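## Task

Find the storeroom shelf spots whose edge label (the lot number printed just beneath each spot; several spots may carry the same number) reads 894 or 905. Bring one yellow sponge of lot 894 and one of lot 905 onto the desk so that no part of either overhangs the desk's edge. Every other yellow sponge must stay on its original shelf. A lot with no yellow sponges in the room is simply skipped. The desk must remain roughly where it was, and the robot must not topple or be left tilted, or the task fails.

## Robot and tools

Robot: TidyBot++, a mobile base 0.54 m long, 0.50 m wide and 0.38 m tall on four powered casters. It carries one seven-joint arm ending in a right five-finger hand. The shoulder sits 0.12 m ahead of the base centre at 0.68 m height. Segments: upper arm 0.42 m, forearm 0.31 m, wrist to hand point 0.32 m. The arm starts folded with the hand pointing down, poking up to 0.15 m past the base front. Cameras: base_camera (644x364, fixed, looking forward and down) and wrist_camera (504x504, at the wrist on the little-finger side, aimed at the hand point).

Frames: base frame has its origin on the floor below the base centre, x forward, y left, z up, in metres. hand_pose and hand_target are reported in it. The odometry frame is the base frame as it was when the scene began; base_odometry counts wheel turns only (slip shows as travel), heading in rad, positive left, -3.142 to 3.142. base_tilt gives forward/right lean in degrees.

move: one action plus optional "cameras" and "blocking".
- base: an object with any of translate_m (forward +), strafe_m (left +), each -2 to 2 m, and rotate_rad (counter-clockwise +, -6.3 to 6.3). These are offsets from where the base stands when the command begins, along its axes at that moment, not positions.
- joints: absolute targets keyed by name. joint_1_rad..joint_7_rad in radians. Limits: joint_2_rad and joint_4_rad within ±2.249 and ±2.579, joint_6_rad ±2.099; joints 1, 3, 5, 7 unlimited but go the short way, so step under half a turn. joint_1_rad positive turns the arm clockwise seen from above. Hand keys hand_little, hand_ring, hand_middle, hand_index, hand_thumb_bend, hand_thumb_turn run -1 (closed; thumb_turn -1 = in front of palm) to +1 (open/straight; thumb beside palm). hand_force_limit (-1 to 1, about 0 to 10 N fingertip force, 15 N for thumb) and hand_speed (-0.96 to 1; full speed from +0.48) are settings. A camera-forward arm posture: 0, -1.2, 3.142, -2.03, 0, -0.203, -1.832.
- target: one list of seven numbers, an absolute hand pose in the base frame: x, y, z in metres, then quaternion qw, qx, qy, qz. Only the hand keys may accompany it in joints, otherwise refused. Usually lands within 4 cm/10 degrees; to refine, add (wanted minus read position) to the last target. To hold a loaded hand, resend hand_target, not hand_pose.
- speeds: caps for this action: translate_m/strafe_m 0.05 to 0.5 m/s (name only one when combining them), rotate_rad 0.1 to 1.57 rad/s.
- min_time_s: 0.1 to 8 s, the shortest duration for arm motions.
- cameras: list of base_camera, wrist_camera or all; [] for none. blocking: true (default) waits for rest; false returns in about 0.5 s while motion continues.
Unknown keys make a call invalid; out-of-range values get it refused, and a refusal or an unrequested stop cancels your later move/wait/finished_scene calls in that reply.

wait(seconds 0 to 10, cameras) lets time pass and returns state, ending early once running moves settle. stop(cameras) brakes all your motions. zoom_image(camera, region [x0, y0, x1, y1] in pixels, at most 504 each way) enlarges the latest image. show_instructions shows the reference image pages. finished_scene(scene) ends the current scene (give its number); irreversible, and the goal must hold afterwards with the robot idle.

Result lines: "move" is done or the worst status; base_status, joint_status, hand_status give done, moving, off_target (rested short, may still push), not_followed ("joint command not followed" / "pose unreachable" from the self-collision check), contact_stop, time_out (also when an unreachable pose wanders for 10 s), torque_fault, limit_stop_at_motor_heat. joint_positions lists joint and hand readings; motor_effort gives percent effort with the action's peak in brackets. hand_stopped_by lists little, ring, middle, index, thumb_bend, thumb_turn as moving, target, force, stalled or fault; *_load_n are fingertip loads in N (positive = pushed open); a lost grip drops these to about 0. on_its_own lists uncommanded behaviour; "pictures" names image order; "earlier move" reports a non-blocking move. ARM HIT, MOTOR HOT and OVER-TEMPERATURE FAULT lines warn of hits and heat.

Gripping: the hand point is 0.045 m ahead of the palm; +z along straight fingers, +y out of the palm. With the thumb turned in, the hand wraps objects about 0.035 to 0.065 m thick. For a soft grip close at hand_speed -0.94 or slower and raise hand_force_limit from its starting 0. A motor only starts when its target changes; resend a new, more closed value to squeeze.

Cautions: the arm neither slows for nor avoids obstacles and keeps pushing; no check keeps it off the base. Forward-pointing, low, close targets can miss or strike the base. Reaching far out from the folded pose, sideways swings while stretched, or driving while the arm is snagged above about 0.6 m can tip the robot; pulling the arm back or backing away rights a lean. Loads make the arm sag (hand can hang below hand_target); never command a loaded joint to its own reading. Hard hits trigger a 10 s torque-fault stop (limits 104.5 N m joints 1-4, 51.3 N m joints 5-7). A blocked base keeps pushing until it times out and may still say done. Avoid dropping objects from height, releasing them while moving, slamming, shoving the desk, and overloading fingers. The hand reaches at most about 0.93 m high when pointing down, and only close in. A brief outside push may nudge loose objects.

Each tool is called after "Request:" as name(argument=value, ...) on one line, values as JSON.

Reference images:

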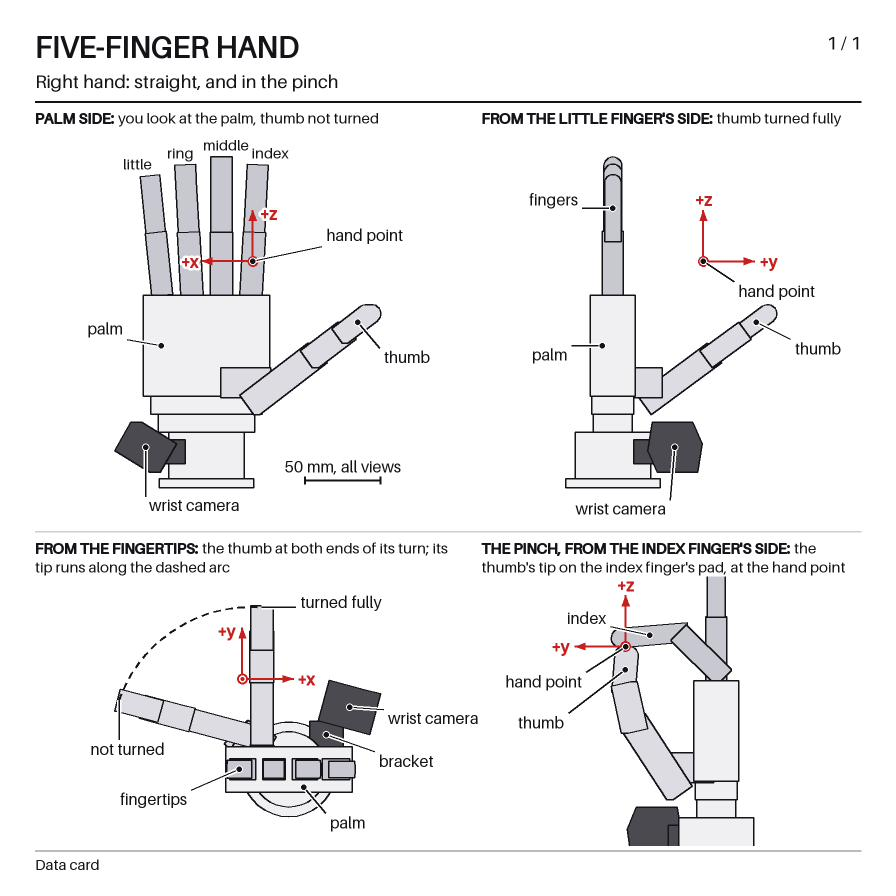

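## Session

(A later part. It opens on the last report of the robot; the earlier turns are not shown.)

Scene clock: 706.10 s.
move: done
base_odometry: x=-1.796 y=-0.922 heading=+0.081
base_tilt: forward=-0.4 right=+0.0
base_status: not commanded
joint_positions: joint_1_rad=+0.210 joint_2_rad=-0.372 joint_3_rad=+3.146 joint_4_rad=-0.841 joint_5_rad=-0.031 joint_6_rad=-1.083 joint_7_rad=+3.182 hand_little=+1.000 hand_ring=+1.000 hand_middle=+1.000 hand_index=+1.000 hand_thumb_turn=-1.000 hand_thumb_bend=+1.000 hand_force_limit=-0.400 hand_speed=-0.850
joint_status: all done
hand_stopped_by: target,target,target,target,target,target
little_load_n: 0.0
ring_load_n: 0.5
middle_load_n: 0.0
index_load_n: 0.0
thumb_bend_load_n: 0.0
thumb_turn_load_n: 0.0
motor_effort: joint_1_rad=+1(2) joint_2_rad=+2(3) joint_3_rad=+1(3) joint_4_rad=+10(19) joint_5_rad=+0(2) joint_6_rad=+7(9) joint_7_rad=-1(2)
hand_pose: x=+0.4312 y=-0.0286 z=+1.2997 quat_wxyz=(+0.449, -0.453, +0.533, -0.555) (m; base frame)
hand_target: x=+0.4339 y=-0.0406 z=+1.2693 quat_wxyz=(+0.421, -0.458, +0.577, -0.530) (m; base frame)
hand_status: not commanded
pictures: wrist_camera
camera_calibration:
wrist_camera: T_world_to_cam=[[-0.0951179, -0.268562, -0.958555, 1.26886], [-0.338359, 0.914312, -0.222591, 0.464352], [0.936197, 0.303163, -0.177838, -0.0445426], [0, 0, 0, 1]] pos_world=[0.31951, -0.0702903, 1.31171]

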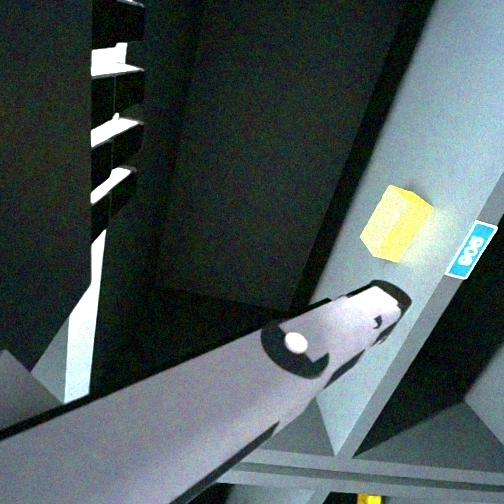

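Request:
move(joints={"joint_1_rad":0.25,"joint_2_rad":0.12,"joint_4_rad":-0.81,"joint_5_rad":0.03,"joint_6_rad":-1.27,"joint_7_rad":3.10}, min_time_s=3, cameras=["wrist_camera"])

Scene clock: 746.67 s.
move: done
base_odometry: x=-1.796 y=-0.922 heading=+0.081
base_tilt: forward=-0.4 right=+0.0
base_status: not commanded
joint_positions: joint_1_rad=+0.231 joint_2_rad=+0.095 joint_3_rad=+3.146 joint_4_rad=-0.826 joint_5_rad=-0.006 joint_6_rad=-1.177 joint_7_rad=+3.141 hand_little=+1.000 hand_ring=+1.000 hand_middle=+1.000 hand_index=+1.000 hand_thumb_turn=-1.000 hand_thumb_bend=+1.000 hand_force_limit=-0.400 hand_speed=-0.850
joint_status: all done
hand_stopped_by: target,target,target,target,target,target
little_load_n: 0.0
ring_load_n: 0.0
middle_load_n: 0.0
index_load_n: 0.0
thumb_bend_load_n: 0.0
thumb_turn_load_n: 0.0
motor_effort: joint_1_rad=+0(1) joint_2_rad=-15(18) joint_3_rad=+1(3) joint_4_rad=+15(17) joint_5_rad=+0(1) joint_6_rad=+6(9) joint_7_rad=-1(2)
hand_pose: x=+0.6502 y=-0.0922 z=+1.0773 quat_wxyz=(+0.311, -0.537, +0.681, -0.390) (m; base frame)
hand_target: x=+0.6373 y=-0.1069 z=+1.0497 quat_wxyz=(+0.274, -0.530, +0.717, -0.362) (m; base frame)
hand_status: not commanded
pictures: wrist_camera
camera_calibration:
wrist_camera: T_world_to_cam=[[-0.582501, -0.122322, -0.803573, 1.2229], [-0.32631, 0.940642, 0.0933511, 0.201403], [0.744456, 0.316591, -0.58784, 0.297757], [0, 0, 0, 1]] pos_world=[0.556392, -0.134128, 1.13892]

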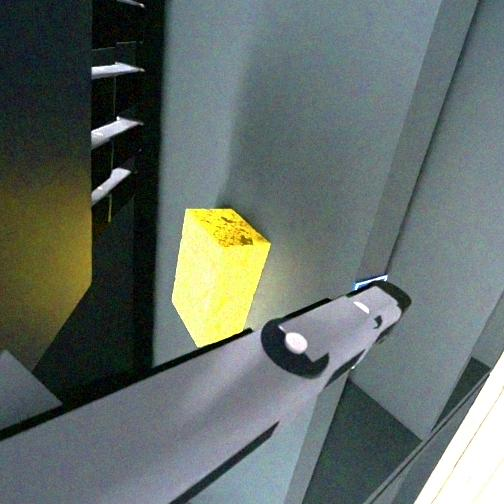

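Request:
zoom_image(camera="wrist_camera", region=[150, 190, 290, 360])

Scaled by 2.965.

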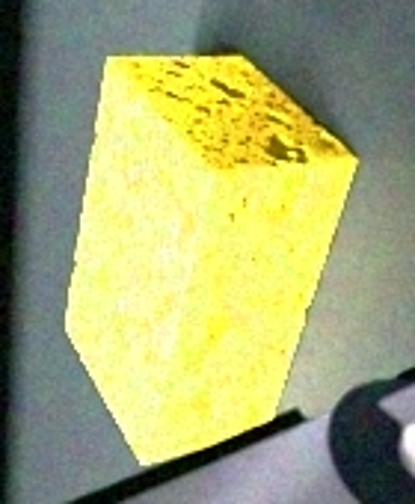

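Request:
move(base={"translate_m":0.127,"strafe_m":0.106}, speeds={"translate_m":0.12}, cameras=["all"])

Scene clock: 778.40 s.
move: done
base_odometry: x=-1.678 y=-0.806 heading=+0.081
base_tilt: forward=-0.4 right=+0.0
base_status: done
joint_positions: joint_1_rad=+0.239 joint_2_rad=+0.099 joint_3_rad=+3.146 joint_4_rad=-0.825 joint_5_rad=-0.002 joint_6_rad=-1.179 joint_7_rad=+3.140 hand_little=+1.000 hand_ring=+1.000 hand_middle=+1.000 hand_index=+1.000 hand_thumb_turn=-1.000 hand_thumb_bend=+1.000 hand_force_limit=-0.400 hand_speed=-0.850
joint_status: not commanded
hand_stopped_by: target,target,target,target,target,target
little_load_n: 0.0
ring_load_n: 0.0
middle_load_n: 0.0
index_load_n: 0.0
thumb_bend_load_n: 0.0
thumb_turn_load_n: 0.0
motor_effort: joint_1_rad=+0(2) joint_2_rad=-15(17) joint_3_rad=+1(2) joint_4_rad=+16(17) joint_5_rad=+0(1) joint_6_rad=+6(7) joint_7_rad=-1(1)
hand_pose: x=+0.6504 y=-0.0978 z=+1.0750 quat_wxyz=(+0.307, -0.535, +0.684, -0.390) (m; base frame)
hand_target: x=+0.6373 y=-0.1069 z=+1.0497 quat_wxyz=(+0.274, -0.530, +0.717, -0.362) (m; base frame)
hand_status: not commanded
pictures: base_camera, wrist_camera
camera_calibration:
wrist_camera: T_world_to_cam=[[-0.588299, -0.11772, -0.800029, 1.2208], [-0.31621, 0.944059, 0.0936111, 0.200452], [0.744255, 0.308048, -0.592614, 0.302446], [0, 0, 0, 1]] pos_world=[0.556482, -0.138695, 1.13714]

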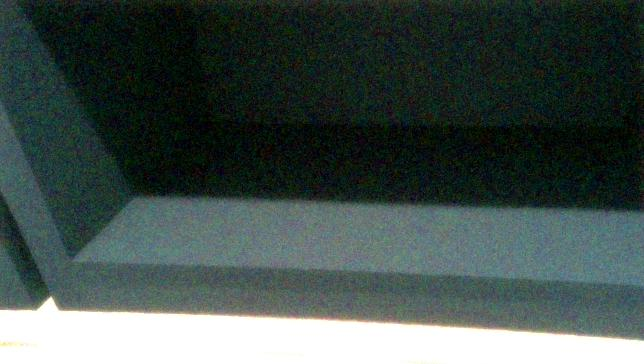

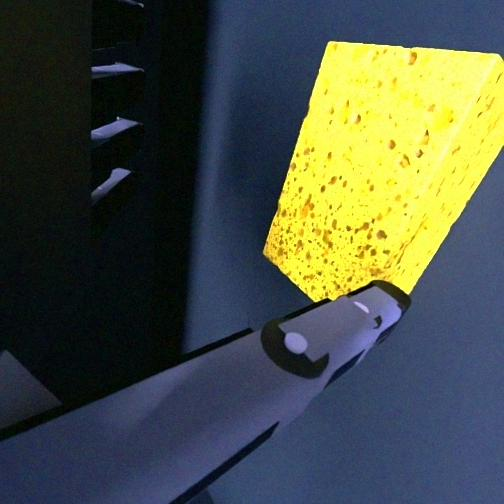

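Request:
move(base={"translate_m":-0.016}, joints={"joint_2_rad":0.07,"joint_4_rad":-0.98,"joint_6_rad":-1.14}, min_time_s=3, cameras=["wrist_camera"])

Scene clock: 796.70 s.
move: done
base_odometry: x=-1.693 y=-0.807 heading=+0.080
base_tilt: forward=-0.4 right=+0.0
base_status: done
joint_positions: joint_1_rad=+0.240 joint_2_rad=+0.096 joint_3_rad=+3.146 joint_4_rad=-0.957 joint_5_rad=-0.002 joint_6_rad=-1.179 joint_7_rad=+3.140 hand_little=+1.000 hand_ring=+1.000 hand_middle=+1.000 hand_index=+1.000 hand_thumb_turn=-1.000 hand_thumb_bend=+1.000 hand_force_limit=-0.400 hand_speed=-0.850
joint_status: all done
hand_stopped_by: target,target,target,target,target,target
little_load_n: 0.0
ring_load_n: 0.0
middle_load_n: 0.0
index_load_n: 0.0
thumb_bend_load_n: -1.0
thumb_turn_load_n: -0.5
motor_effort: joint_1_rad=+0(1) joint_2_rad=-15(20) joint_3_rad=+1(3) joint_4_rad=+16(17) joint_5_rad=+1(1) joint_6_rad=+5(7) joint_7_rad=-1(1)
hand_pose: x=+0.6420 y=-0.0962 z=+1.0112 quat_wxyz=(+0.271, -0.553, +0.708, -0.346) (m; base frame)
hand_target: x=+0.6394 y=-0.1072 z=+1.0224 quat_wxyz=(+0.277, -0.530, +0.714, -0.365) (m; base frame)
hand_status: not commanded
pictures: wrist_camera
camera_calibration:
wrist_camera: T_world_to_cam=[[-0.683951, -0.0930259, -0.723573, 1.15152], [-0.298968, 0.940465, 0.161687, 0.121986], [0.665454, 0.326911, -0.671044, 0.402169], [0, 0, 0, 1]] pos_world=[0.556425, -0.139076, 1.08335]

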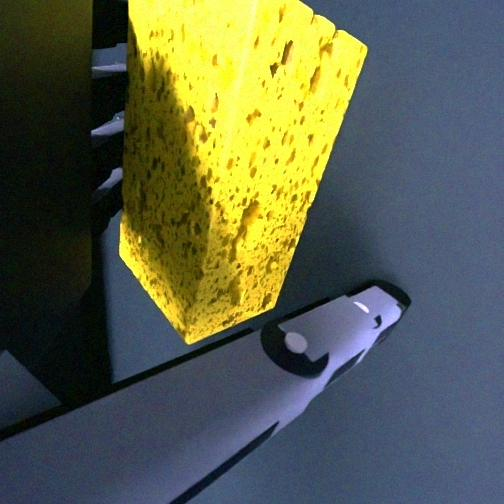

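Request:
move(base={"strafe_m":-0.015})

Request:
move(joints={"hand_index":0.1,"hand_middle":0.1,"hand_ring":0.1,"hand_little":0.1,"hand_force_limit":-0.6,"hand_speed":-0.88}, cameras=["wrist_camera"])

Scene clock: 817.30 s.
move: done
base_odometry: x=-1.692 y=-0.822 heading=+0.080
base_tilt: forward=-0.4 right=+0.0
base_status: done
joint_positions: joint_1_rad=+0.243 joint_2_rad=+0.094 joint_3_rad=+3.145 joint_4_rad=-0.959 joint_5_rad=-0.001 joint_6_rad=-1.179 joint_7_rad=+3.138 hand_little=+1.000 hand_ring=+1.000 hand_middle=+1.000 hand_index=+1.000 hand_thumb_turn=-1.000 hand_thumb_bend=+1.000 hand_force_limit=-0.400 hand_speed=-0.850
joint_status: not commanded
hand_stopped_by: target,target,target,target,target,target
little_load_n: 0.0
ring_load_n: 0.0
middle_load_n: 0.0
index_load_n: 0.0
thumb_bend_load_n: -0.5
thumb_turn_load_n: 0.5
motor_effort: joint_1_rad=+0(2) joint_2_rad=-15(15) joint_3_rad=+1(3) joint_4_rad=+15(16) joint_5_rad=+1(2) joint_6_rad=+5(6) joint_7_rad=-1(1)
hand_pose: x=+0.6411 y=-0.0971 z=+1.0113 quat_wxyz=(+0.271, -0.551, +0.709, -0.346) (m; base frame)
hand_target: x=+0.6394 y=-0.1072 z=+1.0224 quat_wxyz=(+0.277, -0.530, +0.714, -0.365) (m; base frame)
hand_status: not commanded
pictures: none

Scene clock: 820.47 s.
move: off_target
base_odometry: x=-1.692 y=-0.822 heading=+0.080
base_tilt: forward=-0.4 right=+0.0
base_status: not commanded
joint_positions: joint_1_rad=+0.243 joint_2_rad=+0.088 joint_3_rad=+3.145 joint_4_rad=-0.961 joint_5_rad=-0.001 joint_6_rad=-1.179 joint_7_rad=+3.138 hand_little=+0.100 hand_ring=+0.100 hand_middle=+0.533 hand_index=+0.100 hand_thumb_turn=-1.000 hand_thumb_bend=+1.000 hand_force_limit=-0.600 hand_speed=-0.880
joint_status: hand_middle off_target (ended at +0.533, target +0.100); the others done
hand_stopped_by: target,target,force,target,target,target
little_load_n: 0.0
ring_load_n: 0.0
middle_load_n: 2.0
index_load_n: 0.0
thumb_bend_load_n: 0.0
thumb_turn_load_n: 0.0
motor_effort: joint_1_rad=+0(1) joint_2_rad=-15(15) joint_3_rad=+2(2) joint_4_rad=+14(16) joint_5_rad=+1(1) joint_6_rad=+4(6) joint_7_rad=-1(1)
hand_pose: x=+0.6389 y=-0.0968 z=+1.0135 quat_wxyz=(+0.272, -0.551, +0.709, -0.347) (m; base frame)
hand_target: x=+0.6394 y=-0.1072 z=+1.0224 quat_wxyz=(+0.277, -0.530, +0.714, -0.365) (m; base frame)
hand_status: not commanded
pictures: wrist_camera
camera_calibration:
wrist_camera: T_world_to_cam=[[-0.681325, -0.0907244, -0.726337, 1.1524], [-0.296118, 0.941629, 0.160152, 0.12114], [0.66941, 0.324197, -0.668421, 0.400512], [0, 0, 0, 1]] pos_world=[0.552924, -0.139363, 1.08534]

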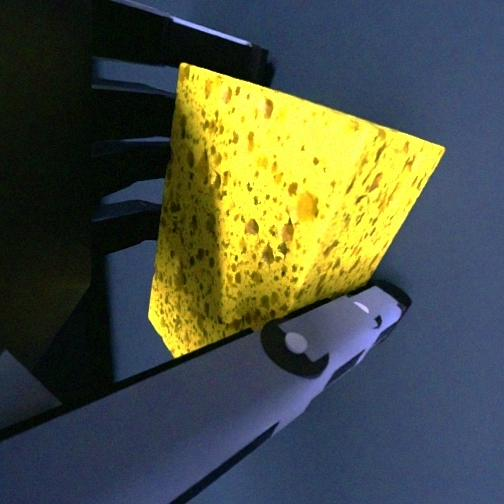

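Request:
move(joints={"hand_index":-0.25,"hand_middle":-0.25,"hand_ring":-0.25,"hand_little":-0.25,"hand_force_limit":-0.4,"hand_speed":-0.85}, cameras=["wrist_camera"])

Scene clock: 825.30 s.
move: off_target
base_odometry: x=-1.692 y=-0.822 heading=+0.080
base_tilt: forward=-0.4 right=+0.0
base_status: not commanded
joint_positions: joint_1_rad=+0.243 joint_2_rad=+0.088 joint_3_rad=+3.145 joint_4_rad=-0.961 joint_5_rad=-0.001 joint_6_rad=-1.179 joint_7_rad=+3.138 hand_little=-0.009 hand_ring=+0.060 hand_middle=+0.521 hand_index=+0.060 hand_thumb_turn=-1.000 hand_thumb_bend=+1.000 hand_force_limit=-0.400 hand_speed=-0.850
joint_status: hand_little off_target (ended at -0.009, target -0.250); hand_ring off_target (ended at +0.060, target -0.250); hand_middle off_target (ended at +0.521, target -0.250); hand_index off_target (ended at +0.060, target -0.250); the others done
hand_stopped_by: force,force,force,force,target,target
little_load_n: 3.5
ring_load_n: 1.5
middle_load_n: 2.5
index_load_n: 3.5
thumb_bend_load_n: 1.0
thumb_turn_load_n: 2.5
motor_effort: joint_1_rad=+0(0) joint_2_rad=-14(15) joint_3_rad=+1(2) joint_4_rad=+14(15) joint_5_rad=+1(1) joint_6_rad=+4(4) joint_7_rad=-1(1)
hand_pose: x=+0.6389 y=-0.0968 z=+1.0138 quat_wxyz=(+0.272, -0.551, +0.708, -0.348) (m; base frame)
hand_target: x=+0.6394 y=-0.1072 z=+1.0224 quat_wxyz=(+0.277, -0.530, +0.714, -0.365) (m; base frame)
hand_status: not commanded
pictures: wrist_camera
camera_calibration:
wrist_camera: T_world_to_cam=[[-0.680846, -0.0908734, -0.726767, 1.15266], [-0.296257, 0.941646, 0.159797, 0.121543], [0.669836, 0.324107, -0.668038, 0.400048], [0, 0, 0, 1]] pos_world=[0.552824, -0.139363, 1.08554]

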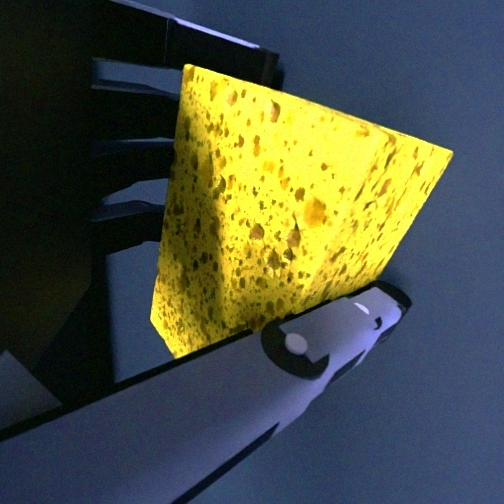

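Request:
move(joints={"hand_thumb_bend":-0.3})

Request:
move(joints={"joint_2_rad":0.0}, min_time_s=3, cameras=["wrist_camera"])

Scene clock: 833.87 s.
move: off_target
base_odometry: x=-1.692 y=-0.822 heading=+0.080
base_tilt: forward=-0.4 right=+0.0
base_status: not commanded
joint_positions: joint_1_rad=+0.243 joint_2_rad=+0.088 joint_3_rad=+3.145 joint_4_rad=-0.961 joint_5_rad=-0.001 joint_6_rad=-1.179 joint_7_rad=+3.138 hand_little=-0.009 hand_ring=+0.060 hand_middle=+0.521 hand_index=+0.060 hand_thumb_turn=-1.000 hand_thumb_bend=+0.989 hand_force_limit=-0.400 hand_speed=-0.850
joint_status: hand_thumb_bend off_target (ended at +0.989, target -0.300)
hand_stopped_by: force,force,force,force,force,target
little_load_n: 3.5
ring_load_n: 2.5
middle_load_n: 2.5
index_load_n: 4.5
thumb_bend_load_n: 4.5
thumb_turn_load_n: 2.5
motor_effort: joint_1_rad=+0(1) joint_2_rad=-14(14) joint_3_rad=+2(2) joint_4_rad=+14(15) joint_5_rad=+1(1) joint_6_rad=+3(4) joint_7_rad=-1(1)
hand_pose: x=+0.6389 y=-0.0968 z=+1.0138 quat_wxyz=(+0.272, -0.551, +0.708, -0.348) (m; base frame)
hand_target: x=+0.6394 y=-0.1072 z=+1.0224 quat_wxyz=(+0.277, -0.530, +0.714, -0.365) (m; base frame)
hand_status: not commanded
pictures: none

Scene clock: 837.17 s.
move: done
base_odometry: x=-1.692 y=-0.822 heading=+0.080
base_tilt: forward=-0.4 right=+0.0
base_status: not commanded
joint_positions: joint_1_rad=+0.243 joint_2_rad=+0.031 joint_3_rad=+3.145 joint_4_rad=-0.964 joint_5_rad=-0.001 joint_6_rad=-1.179 joint_7_rad=+3.138 hand_little=-0.009 hand_ring=+0.060 hand_middle=+0.521 hand_index=+0.060 hand_thumb_turn=-1.000 hand_thumb_bend=+0.989 hand_force_limit=-0.400 hand_speed=-0.850
joint_status: all done
hand_stopped_by: force,force,force,force,force,target
little_load_n: 3.5
ring_load_n: 2.5
middle_load_n: 0.0
index_load_n: 4.5
thumb_bend_load_n: 4.5
thumb_turn_load_n: 2.5
motor_effort: joint_1_rad=+0(1) joint_2_rad=-14(16) joint_3_rad=+1(2) joint_4_rad=+16(17) joint_5_rad=+1(1) joint_6_rad=+6(7) joint_7_rad=-1(1)
hand_pose: x=+0.6195 y=-0.0920 z=+1.0418 quat_wxyz=(+0.287, -0.543, +0.699, -0.366) (m; base frame)
hand_target: x=+0.6150 y=-0.1009 z=+1.0586 quat_wxyz=(+0.296, -0.520, +0.701, -0.389) (m; base frame)
hand_status: not commanded
pictures: wrist_camera
camera_calibration:
wrist_camera: T_world_to_cam=[[-0.641854, -0.100501, -0.760213, 1.17009], [-0.303889, 0.943541, 0.131838, 0.140821], [0.704042, 0.315641, -0.636157, 0.375086], [0, 0, 0, 1]] pos_world=[0.529742, -0.133668, 1.10956]

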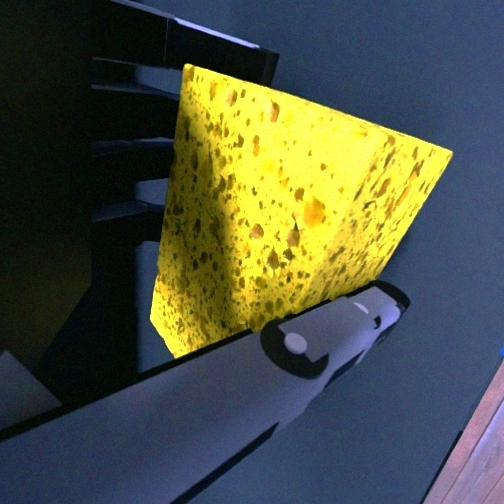

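Request:
move(joints={"joint_2_rad":-0.4}, min_time_s=4)

Request:
move(base={"translate_m":-0.15}, speeds={"translate_m":0.15}, cameras=["all"])

Scene clock: 846.27 s.
move: done
base_odometry: x=-1.692 y=-0.822 heading=+0.080
base_tilt: forward=-0.4 right=+0.0
base_status: not commanded
joint_positions: joint_1_rad=+0.243 joint_2_rad=-0.384 joint_3_rad=+3.145 joint_4_rad=-0.966 joint_5_rad=-0.001 joint_6_rad=-1.179 joint_7_rad=+3.138 hand_little=-0.009 hand_ring=+0.060 hand_middle=+0.521 hand_index=+0.060 hand_thumb_turn=-1.000 hand_thumb_bend=+0.989 hand_force_limit=-0.400 hand_speed=-0.850
joint_status: all done
hand_stopped_by: force,force,force,force,force,target
little_load_n: 3.5
ring_load_n: 2.0
middle_load_n: 0.0
index_load_n: 4.0
thumb_bend_load_n: 4.5
thumb_turn_load_n: 2.5
motor_effort: joint_1_rad=+0(1) joint_2_rad=+1(15) joint_3_rad=+1(2) joint_4_rad=+12(17) joint_5_rad=+1(1) joint_6_rad=+7(8) joint_7_rad=-1(1)
hand_pose: x=+0.4375 y=-0.0469 z=+1.2147 quat_wxyz=(+0.393, -0.473, +0.609, -0.501) (m; base frame)
hand_target: x=+0.4342 y=-0.0548 z=+1.2258 quat_wxyz=(+0.400, -0.449, +0.611, -0.516) (m; base frame)
hand_status: not commanded
pictures: none

Scene clock: 847.93 s.
move: done
base_odometry: x=-1.842 y=-0.834 heading=+0.080
base_tilt: forward=-0.4 right=+0.0
base_status: done
joint_positions: joint_1_rad=+0.243 joint_2_rad=-0.394 joint_3_rad=+3.145 joint_4_rad=-0.969 joint_5_rad=-0.001 joint_6_rad=-1.179 joint_7_rad=+3.138 hand_little=-0.009 hand_ring=+0.060 hand_middle=+0.521 hand_index=+0.060 hand_thumb_turn=-1.000 hand_thumb_bend=+0.989 hand_force_limit=-0.400 hand_speed=-0.850
joint_status: not commanded
hand_stopped_by: force,force,force,force,force,target
little_load_n: 3.5
ring_load_n: 2.0
middle_load_n: 0.0
index_load_n: 4.0
thumb_bend_load_n: 5.0
thumb_turn_load_n: 2.5
motor_effort: joint_1_rad=+0(1) joint_2_rad=+1(4) joint_3_rad=+1(2) joint_4_rad=+13(14) joint_5_rad=+0(1) joint_6_rad=+8(8) joint_7_rad=-1(1)
hand_pose: x=+0.4323 y=-0.0456 z=+1.2168 quat_wxyz=(+0.395, -0.471, +0.607, -0.503) (m; base frame)
hand_target: x=+0.4342 y=-0.0548 z=+1.2258 quat_wxyz=(+0.400, -0.449, +0.611, -0.516) (m; base frame)
hand_status: not commanded
pictures: base_camera, wrist_camera
camera_calibration:
wrist_camera: T_world_to_cam=[[-0.290581, -0.187599, -0.93828, 1.24845], [-0.31204, 0.945563, -0.0924173, 0.293532], [0.90454, 0.265926, -0.333301, 0.146022], [0, 0, 0, 1]] pos_world=[0.322286, -0.0821778, 1.24719]

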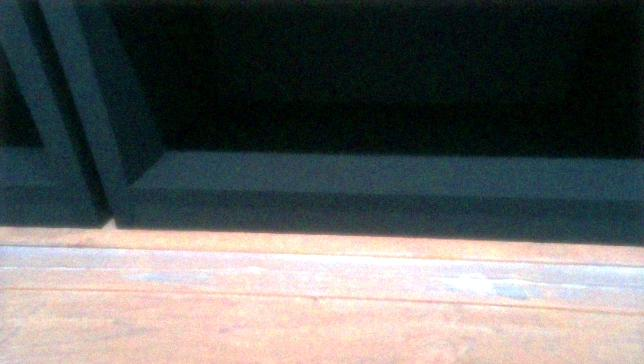

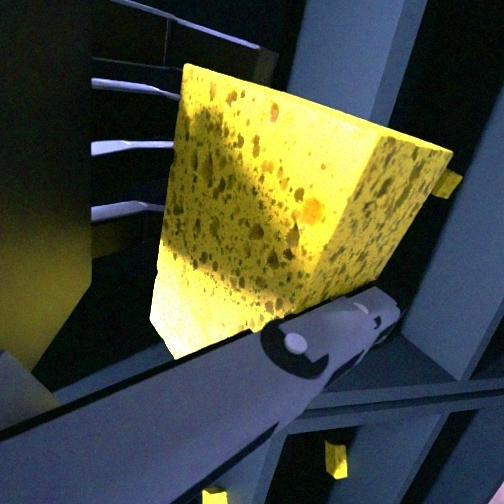

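Request:
move(base={"strafe_m":-1.96,"translate_m":0.03}, speeds={"strafe_m":0.4}, cameras=["all"])

Scene clock: 875.23 s.
move: done
base_odometry: x=-1.655 y=-2.785 heading=+0.080
base_tilt: forward=-0.4 right=+0.0
base_status: done
joint_positions: joint_1_rad=+0.243 joint_2_rad=-0.394 joint_3_rad=+3.144 joint_4_rad=-0.969 joint_5_rad=+0.001 joint_6_rad=-1.179 joint_7_rad=+3.138 hand_little=-0.009 hand_ring=+0.060 hand_middle=+0.521 hand_index=+0.060 hand_thumb_turn=-1.000 hand_thumb_bend=+0.989 hand_force_limit=-0.400 hand_speed=-0.850
joint_status: not commanded
hand_stopped_by: force,force,force,force,force,target
little_load_n: 3.5
ring_load_n: 2.0
middle_load_n: -0.5
index_load_n: 4.0
thumb_bend_load_n: 4.5
thumb_turn_load_n: 2.5
motor_effort: joint_1_rad=+0(1) joint_2_rad=+2(3) joint_3_rad=+1(3) joint_4_rad=+13(14) joint_5_rad=+0(1) joint_6_rad=+8(8) joint_7_rad=-1(1)
hand_pose: x=+0.4323 y=-0.0461 z=+1.2168 quat_wxyz=(+0.394, -0.471, +0.607, -0.504) (m; base frame)
hand_target: x=+0.4342 y=-0.0548 z=+1.2258 quat_wxyz=(+0.400, -0.449, +0.611, -0.516) (m; base frame)
hand_status: not commanded
pictures: base_camera, wrist_camera
camera_calibration:
wrist_camera: T_world_to_cam=[[-0.29104, -0.188131, -0.938031, 1.24816], [-0.310909, 0.945855, -0.0932359, 0.294463], [0.904782, 0.264507, -0.333774, 0.146587], [0, 0, 0, 1]] pos_world=[0.322185, -0.0824758, 1.24719]

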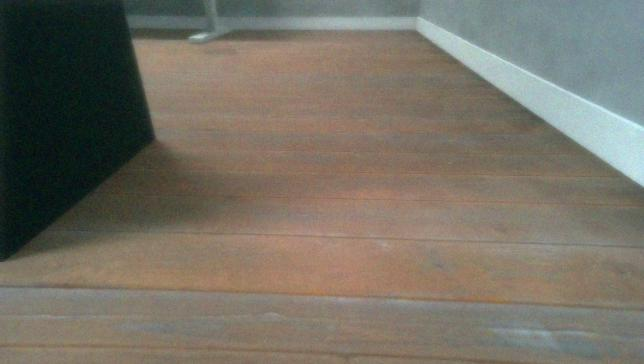

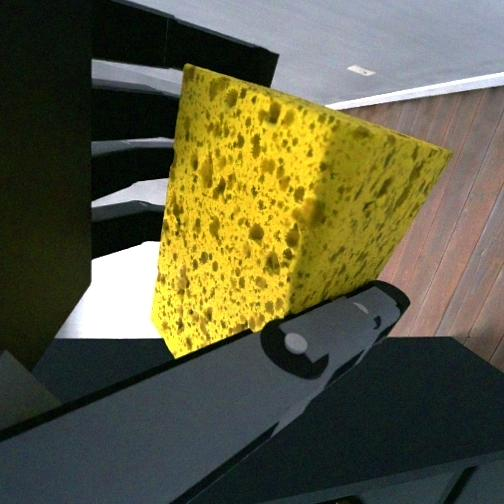

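Request:
move(base={"translate_m":1.6}, speeds={"translate_m":0.4})

Request:
move(base={"translate_m":0.35,"strafe_m":1.36}, speeds={"translate_m":0.4}, cameras=["all"])

Scene clock: 890.93 s.
move: done
base_odometry: x=-0.060 y=-2.658 heading=+0.079
base_tilt: forward=-0.4 right=+0.0
base_status: done
joint_positions: joint_1_rad=+0.243 joint_2_rad=-0.396 joint_3_rad=+3.144 joint_4_rad=-0.970 joint_5_rad=+0.001 joint_6_rad=-1.179 joint_7_rad=+3.138 hand_little=-0.009 hand_ring=+0.060 hand_middle=+0.521 hand_index=+0.060 hand_thumb_turn=-1.000 hand_thumb_bend=+0.989 hand_force_limit=-0.400 hand_speed=-0.850
joint_status: not commanded
hand_stopped_by: force,force,force,force,force,target
little_load_n: 3.5
ring_load_n: 2.0
middle_load_n: 0.0
index_load_n: 4.0
thumb_bend_load_n: 5.0
thumb_turn_load_n: 2.5
motor_effort: joint_1_rad=+0(1) joint_2_rad=+2(5) joint_3_rad=+1(2) joint_4_rad=+13(14) joint_5_rad=+0(1) joint_6_rad=+8(8) joint_7_rad=-1(1)
hand_pose: x=+0.4318 y=-0.0460 z=+1.2165 quat_wxyz=(+0.394, -0.471, +0.607, -0.504) (m; base frame)
hand_target: x=+0.4342 y=-0.0548 z=+1.2258 quat_wxyz=(+0.400, -0.449, +0.611, -0.516) (m; base frame)
hand_status: not commanded
pictures: none

Scene clock: 895.60 s.
move: done
base_odometry: x=+0.182 y=-1.275 heading=+0.078
base_tilt: forward=-0.4 right=+0.0
base_status: done
joint_positions: joint_1_rad=+0.243 joint_2_rad=-0.396 joint_3_rad=+3.144 joint_4_rad=-0.970 joint_5_rad=+0.002 joint_6_rad=-1.179 joint_7_rad=+3.138 hand_little=-0.009 hand_ring=+0.060 hand_middle=+0.521 hand_index=+0.060 hand_thumb_turn=-1.000 hand_thumb_bend=+0.989 hand_force_limit=-0.400 hand_speed=-0.850
joint_status: not commanded
hand_stopped_by: force,force,force,force,force,target
little_load_n: 3.5
ring_load_n: 2.5
middle_load_n: 0.0
index_load_n: 4.0
thumb_bend_load_n: 4.5
thumb_turn_load_n: 2.5
motor_effort: joint_1_rad=+0(1) joint_2_rad=+2(2) joint_3_rad=+2(3) joint_4_rad=+13(14) joint_5_rad=+1(1) joint_6_rad=+8(8) joint_7_rad=-1(1)
hand_pose: x=+0.4317 y=-0.0463 z=+1.2165 quat_wxyz=(+0.394, -0.471, +0.607, -0.504) (m; base frame)
hand_target: x=+0.4342 y=-0.0548 z=+1.2258 quat_wxyz=(+0.400, -0.449, +0.611, -0.516) (m; base frame)
hand_status: not commanded
pictures: base_camera, wrist_camera
camera_calibration:
wrist_camera: T_world_to_cam=[[-0.291361, -0.188387, -0.93788, 1.2477], [-0.310067, 0.946085, -0.0937102, 0.294722], [0.904968, 0.263502, -0.334066, 0.147222], [0, 0, 0, 1]] pos_world=[0.321684, -0.082574, 1.24699]

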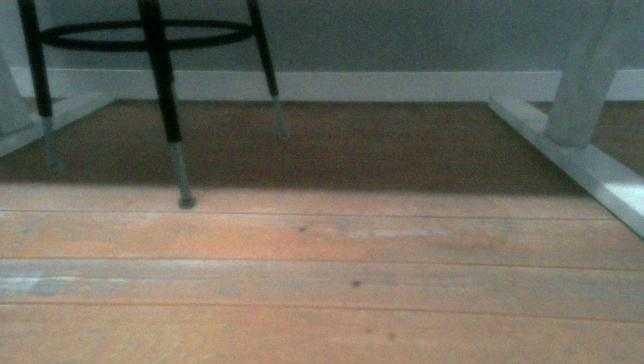

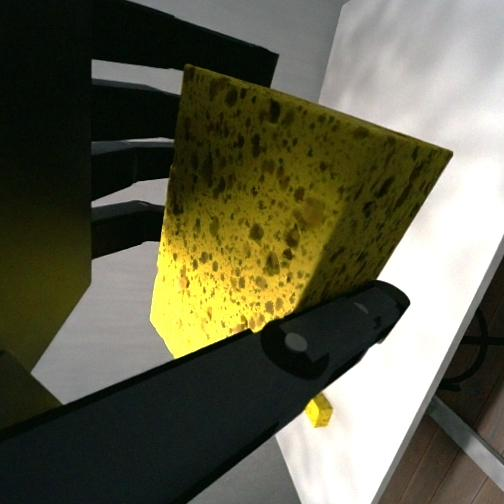

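Request:
move(joints={"joint_1_rad":0.0,"joint_2_rad":0.03,"joint_4_rad":-1.64,"joint_6_rad":-0.52}, min_time_s=4)

Request:
move(base={"translate_m":0.17}, speeds={"translate_m":0.12}, cameras=["wrist_camera"])

Scene clock: 912.50 s.
move: done
base_odometry: x=+0.182 y=-1.275 heading=+0.078
base_tilt: forward=-0.4 right=+0.0
base_status: not commanded
joint_positions: joint_1_rad=+0.017 joint_2_rad=+0.003 joint_3_rad=+3.144 joint_4_rad=-1.627 joint_5_rad=+0.002 joint_6_rad=-0.606 joint_7_rad=+3.138 hand_little=-0.009 hand_ring=+0.060 hand_middle=+0.521 hand_index=+0.060 hand_thumb_turn=-1.000 hand_thumb_bend=+0.989 hand_force_limit=-0.400 hand_speed=-0.850
joint_status: all done
hand_stopped_by: force,force,force,force,force,target
little_load_n: 3.5
ring_load_n: 2.5
middle_load_n: 0.0
index_load_n: 4.5
thumb_bend_load_n: 4.5
thumb_turn_load_n: 2.5
motor_effort: joint_1_rad=+0(2) joint_2_rad=-15(16) joint_3_rad=+2(2) joint_4_rad=+18(19) joint_5_rad=+1(1) joint_6_rad=+6(8) joint_7_rad=-1(1)
hand_pose: x=+0.6509 y=+0.0213 z=+0.8383 quat_wxyz=(+0.306, -0.629, +0.643, -0.313) (m; base frame)
hand_target: x=+0.6725 y=+0.0281 z=+0.8355 quat_wxyz=(+0.322, -0.621, +0.636, -0.326) (m; base frame)
hand_status: not commanded
pictures: none

Scene clock: 914.47 s.
move: done
base_odometry: x=+0.352 y=-1.261 heading=+0.079
base_tilt: forward=-0.4 right=+0.0
base_status: done
joint_positions: joint_1_rad=+0.017 joint_2_rad=+0.008 joint_3_rad=+3.144 joint_4_rad=-1.627 joint_5_rad=+0.002 joint_6_rad=-0.603 joint_7_rad=+3.138 hand_little=-0.009 hand_ring=+0.060 hand_middle=+0.521 hand_index=+0.060 hand_thumb_turn=-1.000 hand_thumb_bend=+0.989 hand_force_limit=-0.400 hand_speed=-0.850
joint_status: not commanded
hand_stopped_by: force,force,force,force,force,target
little_load_n: 4.0
ring_load_n: 2.0
middle_load_n: 0.0
index_load_n: 4.0
thumb_bend_load_n: 5.0
thumb_turn_load_n: 2.5
motor_effort: joint_1_rad=+0(1) joint_2_rad=-15(17) joint_3_rad=+2(2) joint_4_rad=+18(19) joint_5_rad=+0(1) joint_6_rad=+5(7) joint_7_rad=-1(1)
hand_pose: x=+0.6523 y=+0.0216 z=+0.8360 quat_wxyz=(+0.306, -0.629, +0.643, -0.312) (m; base frame)
hand_target: x=+0.6725 y=+0.0281 z=+0.8355 quat_wxyz=(+0.322, -0.621, +0.636, -0.326) (m; base frame)
hand_status: not commanded
pictures: wrist_camera
camera_calibration:
wrist_camera: T_world_to_cam=[[-0.651133, -0.243076, -0.718985, 1.02074], [-0.498289, 0.851475, 0.163396, 0.173186], [0.57248, 0.464655, -0.675546, 0.300616], [0, 0, 0, 1]] pos_world=[0.578836, -0.0390298, 0.908678]

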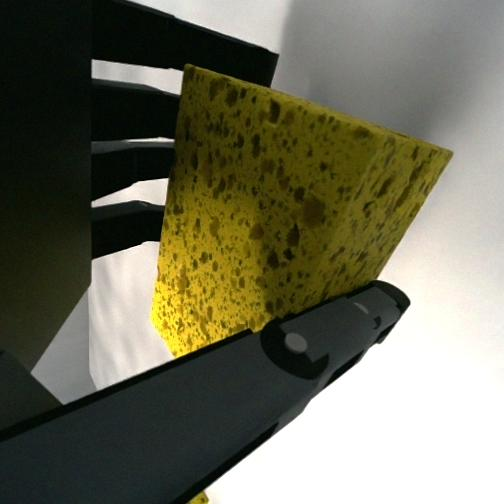

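Request:
move(joints={"joint_2_rad":0.075,"joint_4_rad":-1.845,"joint_6_rad":-0.265}, min_time_s=4, cameras=["wrist_camera"])

Scene clock: 923.30 s.
move: done
base_odometry: x=+0.352 y=-1.261 heading=+0.079
base_tilt: forward=-0.4 right=+0.0
base_status: not commanded
joint_positions: joint_1_rad=+0.017 joint_2_rad=+0.040 joint_3_rad=+3.144 joint_4_rad=-1.828 joint_5_rad=+0.002 joint_6_rad=-0.352 joint_7_rad=+3.138 hand_little=-0.009 hand_ring=+0.060 hand_middle=+0.521 hand_index=+0.060 hand_thumb_turn=-1.000 hand_thumb_bend=+0.989 hand_force_limit=-0.400 hand_speed=-0.850
joint_status: all done
hand_stopped_by: force,force,force,force,force,target
little_load_n: 3.5
ring_load_n: 2.0
middle_load_n: 0.0
index_load_n: 4.0
thumb_bend_load_n: 4.5
thumb_turn_load_n: 2.5
motor_effort: joint_1_rad=+1(1) joint_2_rad=-15(16) joint_3_rad=+1(2) joint_4_rad=+18(19) joint_5_rad=+1(1) joint_6_rad=+5(7) joint_7_rad=-1(1)
hand_pose: x=+0.6571 y=+0.0216 z=+0.7677 quat_wxyz=(+0.311, -0.627, +0.640, -0.318) (m; base frame)
hand_target: x=+0.6749 y=+0.0302 z=+0.7592 quat_wxyz=(+0.325, -0.622, +0.633, -0.326) (m; base frame)
hand_status: not commanded
pictures: wrist_camera
camera_calibration:
wrist_camera: T_world_to_cam=[[-0.637796, -0.243695, -0.730636, 0.975018], [-0.501677, 0.851235, 0.154011, 0.196054], [0.584411, 0.464771, -0.66517, 0.235925], [0, 0, 0, 1]] pos_world=[0.582342, -0.0389318, 0.839119]

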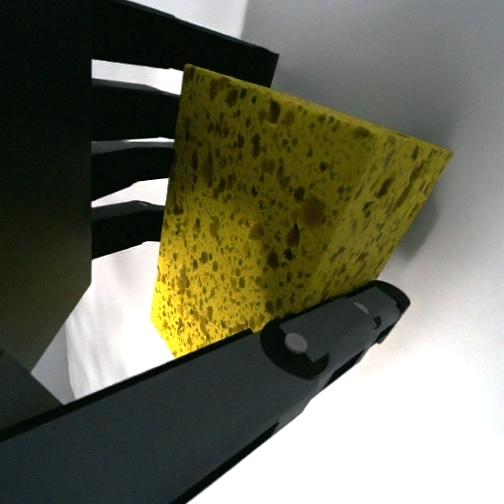

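Request:
move(joints={"joint_2_rad":0.09,"joint_4_rad":-1.895,"joint_6_rad":-0.205}, min_time_s=3, cameras=["wrist_camera"])

Scene clock: 930.33 s.
move: done
base_odometry: x=+0.352 y=-1.261 heading=+0.079
base_tilt: forward=-0.4 right=+0.0
base_status: not commanded
joint_positions: joint_1_rad=+0.017 joint_2_rad=+0.054 joint_3_rad=+3.144 joint_4_rad=-1.877 joint_5_rad=+0.002 joint_6_rad=-0.292 joint_7_rad=+3.138 hand_little=-0.009 hand_ring=+0.060 hand_middle=+0.521 hand_index=+0.060 hand_thumb_turn=-1.000 hand_thumb_bend=+0.989 hand_force_limit=-0.400 hand_speed=-0.850
joint_status: all done
hand_stopped_by: force,force,force,force,force,target
little_load_n: 4.0
ring_load_n: 2.5
middle_load_n: 0.0
index_load_n: 4.5
thumb_bend_load_n: 4.5
thumb_turn_load_n: 3.0
motor_effort: joint_1_rad=+0(1) joint_2_rad=-15(16) joint_3_rad=+1(2) joint_4_rad=+17(19) joint_5_rad=+0(1) joint_6_rad=+6(7) joint_7_rad=-1(1)
hand_pose: x=+0.6559 y=+0.0217 z=+0.7478 quat_wxyz=(+0.310, -0.627, +0.640, -0.316) (m; base frame)
hand_target: x=+0.6724 y=+0.0307 z=+0.7386 quat_wxyz=(+0.324, -0.624, +0.633, -0.324) (m; base frame)
hand_status: not commanded
pictures: wrist_camera
camera_calibration:
wrist_camera: T_world_to_cam=[[-0.640177, -0.243715, -0.728544, 0.959664], [-0.501243, 0.851182, 0.155706, 0.196941], [0.582176, 0.464857, -0.667068, 0.22627], [0, 0, 0, 1]] pos_world=[0.581341, -0.0389321, 0.81943]

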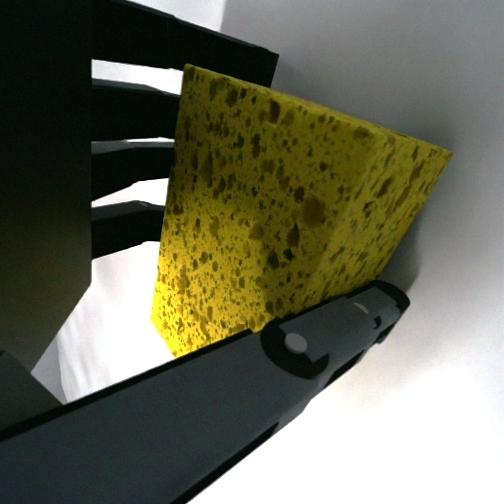

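Request:
move(joints={"joint_2_rad":0.112}, min_time_s=2)

Request:
move(joints={"joint_2_rad":0.132}, min_time_s=2, cameras=["wrist_camera"])

Scene clock: 935.90 s.
move: done
base_odometry: x=+0.352 y=-1.261 heading=+0.079
base_tilt: forward=-0.4 right=+0.0
base_status: not commanded
joint_positions: joint_1_rad=+0.017 joint_2_rad=+0.064 joint_3_rad=+3.144 joint_4_rad=-1.877 joint_5_rad=+0.002 joint_6_rad=-0.287 joint_7_rad=+3.138 hand_little=-0.009 hand_ring=+0.060 hand_middle=+0.521 hand_index=+0.060 hand_thumb_turn=-1.000 hand_thumb_bend=+0.989 hand_force_limit=-0.400 hand_speed=-0.850
joint_status: all done
hand_stopped_by: force,force,force,force,force,target
little_load_n: 3.5
ring_load_n: 2.5
middle_load_n: -1.5
index_load_n: 4.5
thumb_bend_load_n: 4.5
thumb_turn_load_n: 2.5
motor_effort: joint_1_rad=+0(1) joint_2_rad=-14(16) joint_3_rad=+2(2) joint_4_rad=+16(18) joint_5_rad=+0(1) joint_6_rad=+5(6) joint_7_rad=-1(1)
hand_pose: x=+0.6577 y=+0.0217 z=+0.7434 quat_wxyz=(+0.309, -0.628, +0.641, -0.315) (m; base frame)
hand_target: x=+0.6735 y=+0.0307 z=+0.7264 quat_wxyz=(+0.317, -0.627, +0.637, -0.317) (m; base frame)
hand_status: not commanded
pictures: none

Scene clock: 938.17 s.
move: done
base_odometry: x=+0.352 y=-1.261 heading=+0.079
base_tilt: forward=-0.4 right=+0.0
base_status: not commanded
joint_positions: joint_1_rad=+0.017 joint_2_rad=+0.068 joint_3_rad=+3.144 joint_4_rad=-1.877 joint_5_rad=+0.002 joint_6_rad=-0.279 joint_7_rad=+3.138 hand_little=-0.009 hand_ring=+0.060 hand_middle=+0.521 hand_index=+0.060 hand_thumb_turn=-1.000 hand_thumb_bend=+0.989 hand_force_limit=-0.400 hand_speed=-0.850
joint_status: all done
hand_stopped_by: force,force,force,force,force,target
little_load_n: 3.5
ring_load_n: 2.0
middle_load_n: -3.0
index_load_n: 4.5
thumb_bend_load_n: 5.0
thumb_turn_load_n: 2.5
motor_effort: joint_1_rad=+1(1) joint_2_rad=-11(14) joint_3_rad=+2(3) joint_4_rad=+14(17) joint_5_rad=+1(1) joint_6_rad=+5(6) joint_7_rad=-1(1)
hand_pose: x=+0.6600 y=+0.0216 z=+0.7429 quat_wxyz=(+0.310, -0.627, +0.641, -0.316) (m; base frame)
hand_target: x=+0.6743 y=+0.0307 z=+0.7153 quat_wxyz=(+0.311, -0.630, +0.640, -0.311) (m; base frame)
hand_status: not commanded
pictures: wrist_camera
camera_calibration:
wrist_camera: T_world_to_cam=[[-0.641089, -0.243757, -0.727728, 0.958701], [-0.501093, 0.851155, 0.156335, 0.199277], [0.581301, 0.464884, -0.667811, 0.221791], [0, 0, 0, 1]] pos_world=[0.585541, -0.0390323, 0.814634]

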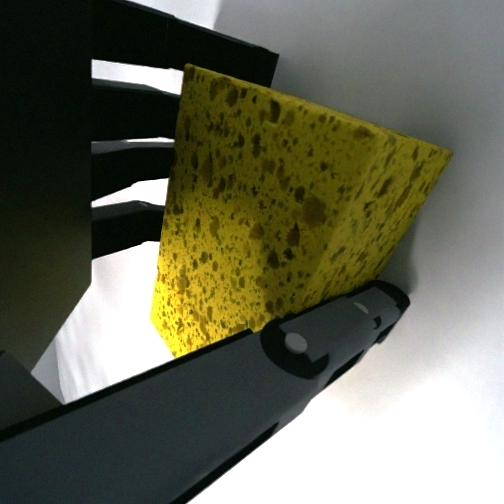

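Request:
move(joints={"hand_index":1,"hand_middle":1,"hand_ring":1,"hand_little":1,"hand_speed":-0.85}, cameras=["wrist_camera"])

Scene clock: 947.90 s.
move: done
base_odometry: x=+0.352 y=-1.261 heading=+0.078
base_tilt: forward=-0.4 right=+0.0
base_status: not commanded
joint_positions: joint_1_rad=+0.017 joint_2_rad=+0.074 joint_3_rad=+3.144 joint_4_rad=-1.877 joint_5_rad=+0.002 joint_6_rad=-0.275 joint_7_rad=+3.138 hand_little=+1.000 hand_ring=+1.000 hand_middle=+1.000 hand_index=+1.000 hand_thumb_turn=-1.000 hand_thumb_bend=+0.988 hand_force_limit=-0.400 hand_speed=-0.850
joint_status: all done
hand_stopped_by: target,target,target,target,force,target
little_load_n: 0.0
ring_load_n: 0.0
middle_load_n: 0.0
index_load_n: 0.0
thumb_bend_load_n: 2.5
thumb_turn_load_n: -0.5
motor_effort: joint_1_rad=+0(1) joint_2_rad=-12(12) joint_3_rad=+1(2) joint_4_rad=+14(15) joint_5_rad=+0(1) joint_6_rad=+5(5) joint_7_rad=-1(1)
hand_pose: x=+0.6612 y=+0.0216 z=+0.7406 quat_wxyz=(+0.309, -0.628, +0.641, -0.315) (m; base frame)
hand_target: x=+0.6743 y=+0.0307 z=+0.7153 quat_wxyz=(+0.311, -0.630, +0.640, -0.311) (m; base frame)
hand_status: not commanded
pictures: wrist_camera
camera_calibration:
wrist_camera: T_world_to_cam=[[-0.642734, -0.243226, -0.726453, 0.957888], [-0.500486, 0.851242, 0.157801, 0.198726], [0.580006, 0.465003, -0.668853, 0.221182], [0, 0, 0, 1]] pos_world=[0.58684, -0.0390311, 0.81244]

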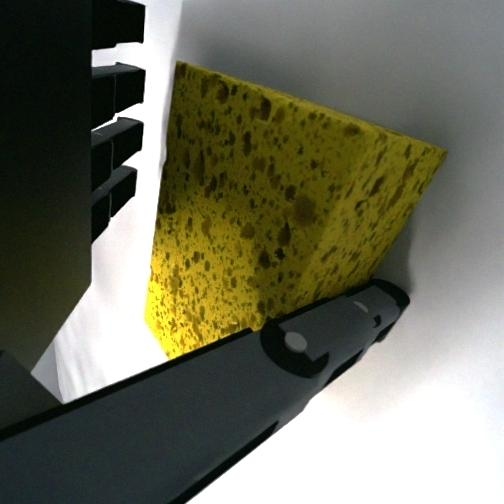

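Request:
move(joints={"joint_2_rad":0.06}, min_time_s=1, cameras=["wrist_camera"])

Scene clock: 953.60 s.
move: done
base_odometry: x=+0.352 y=-1.261 heading=+0.078
base_tilt: forward=-0.4 right=+0.0
base_status: not commanded
joint_positions: joint_1_rad=+0.017 joint_2_rad=+0.073 joint_3_rad=+3.144 joint_4_rad=-1.877 joint_5_rad=+0.002 joint_6_rad=-0.275 joint_7_rad=+3.138 hand_little=+1.000 hand_ring=+1.000 hand_middle=+1.000 hand_index=+1.000 hand_thumb_turn=-1.000 hand_thumb_bend=+0.988 hand_force_limit=-0.400 hand_speed=-0.850
joint_status: all done
hand_stopped_by: target,target,target,target,force,target
little_load_n: 0.0
ring_load_n: 0.0
middle_load_n: 0.0
index_load_n: 0.0
thumb_bend_load_n: 2.5
thumb_turn_load_n: -0.5
motor_effort: joint_1_rad=+0(1) joint_2_rad=-14(14) joint_3_rad=+2(2) joint_4_rad=+16(16) joint_5_rad=+1(1) joint_6_rad=+5(6) joint_7_rad=-1(1)
hand_pose: x=+0.6612 y=+0.0216 z=+0.7409 quat_wxyz=(+0.310, -0.627, +0.641, -0.315) (m; base frame)
hand_target: x=+0.6704 y=+0.0307 z=+0.7552 quat_wxyz=(+0.333, -0.619, +0.629, -0.333) (m; base frame)
hand_status: not commanded
pictures: wrist_camera
camera_calibration:
wrist_camera: T_world_to_cam=[[-0.642318, -0.243237, -0.726817, 0.958156], [-0.500572, 0.851247, 0.157498, 0.198976], [0.580392, 0.464988, -0.668529, 0.220892], [0, 0, 0, 1]] pos_world=[0.58684, -0.0390311, 0.812738]

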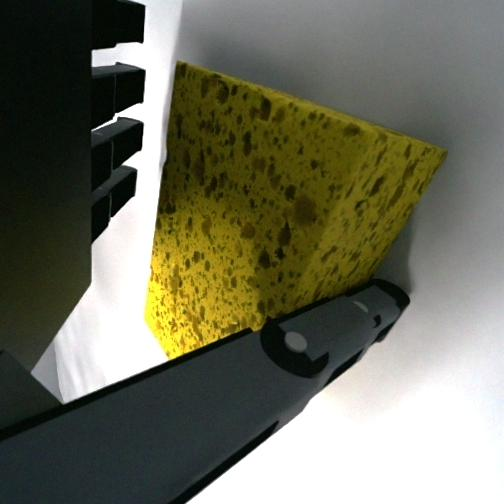

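Request:
move(joints={"hand_thumb_bend":1.0})

Request:
move(joints={"joint_2_rad":-0.05}, min_time_s=2, cameras=["wrist_camera"])

Scene clock: 957.47 s.
move: done
base_odometry: x=+0.352 y=-1.261 heading=+0.078
base_tilt: forward=-0.4 right=+0.0
base_status: not commanded
joint_positions: joint_1_rad=+0.017 joint_2_rad=+0.073 joint_3_rad=+3.144 joint_4_rad=-1.877 joint_5_rad=+0.002 joint_6_rad=-0.275 joint_7_rad=+3.138 hand_little=+1.000 hand_ring=+1.000 hand_middle=+1.000 hand_index=+1.000 hand_thumb_turn=-1.000 hand_thumb_bend=+1.000 hand_force_limit=-0.400 hand_speed=-0.850
joint_status: all done
hand_stopped_by: target,target,target,target,target,target
little_load_n: 0.0
ring_load_n: 0.0
middle_load_n: 0.0
index_load_n: 0.0
thumb_bend_load_n: -0.5
thumb_turn_load_n: 0.0
motor_effort: joint_1_rad=+0(0) joint_2_rad=-15(15) joint_3_rad=+1(2) joint_4_rad=+16(17) joint_5_rad=+1(1) joint_6_rad=+5(6) joint_7_rad=-1(1)
hand_pose: x=+0.6613 y=+0.0216 z=+0.7411 quat_wxyz=(+0.310, -0.627, +0.641, -0.316) (m; base frame)
hand_target: x=+0.6704 y=+0.0307 z=+0.7552 quat_wxyz=(+0.333, -0.619, +0.629, -0.333) (m; base frame)
hand_status: not commanded
pictures: none

Scene clock: 959.77 s.
move: done
base_odometry: x=+0.352 y=-1.261 heading=+0.078
base_tilt: forward=-0.4 right=+0.0
base_status: not commanded
joint_positions: joint_1_rad=+0.017 joint_2_rad=-0.022 joint_3_rad=+3.144 joint_4_rad=-1.879 joint_5_rad=+0.002 joint_6_rad=-0.275 joint_7_rad=+3.138 hand_little=+1.000 hand_ring=+1.000 hand_middle=+1.000 hand_index=+1.000 hand_thumb_turn=-1.000 hand_thumb_bend=+1.000 hand_force_limit=-0.400 hand_speed=-0.850
joint_status: all done
hand_stopped_by: target,target,target,target,target,target
little_load_n: 0.0
ring_load_n: -0.5
middle_load_n: -0.5
index_load_n: 0.0
thumb_bend_load_n: 0.0
thumb_turn_load_n: 0.0
motor_effort: joint_1_rad=+0(1) joint_2_rad=-14(16) joint_3_rad=+2(2) joint_4_rad=+18(18) joint_5_rad=+1(1) joint_6_rad=+6(7) joint_7_rad=-1(1)
hand_pose: x=+0.6526 y=+0.0218 z=+0.7911 quat_wxyz=(+0.339, -0.612, +0.626, -0.345) (m; base frame)
hand_target: x=+0.6590 y=+0.0307 z=+0.8153 quat_wxyz=(+0.367, -0.599, +0.609, -0.367) (m; base frame)
hand_status: not commanded
pictures: wrist_camera
camera_calibration:
wrist_camera: T_world_to_cam=[[-0.571584, -0.244397, -0.783302, 0.987654], [-0.513069, 0.851432, 0.108738, 0.233288], [0.640353, 0.464041, -0.612058, 0.175594], [0, 0, 0, 1]] pos_world=[0.571779, -0.0387319, 0.855737]

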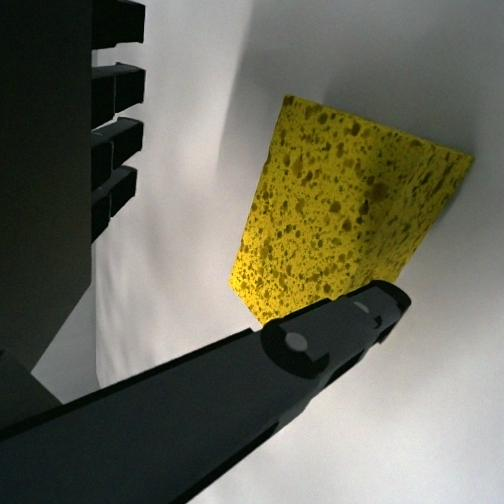

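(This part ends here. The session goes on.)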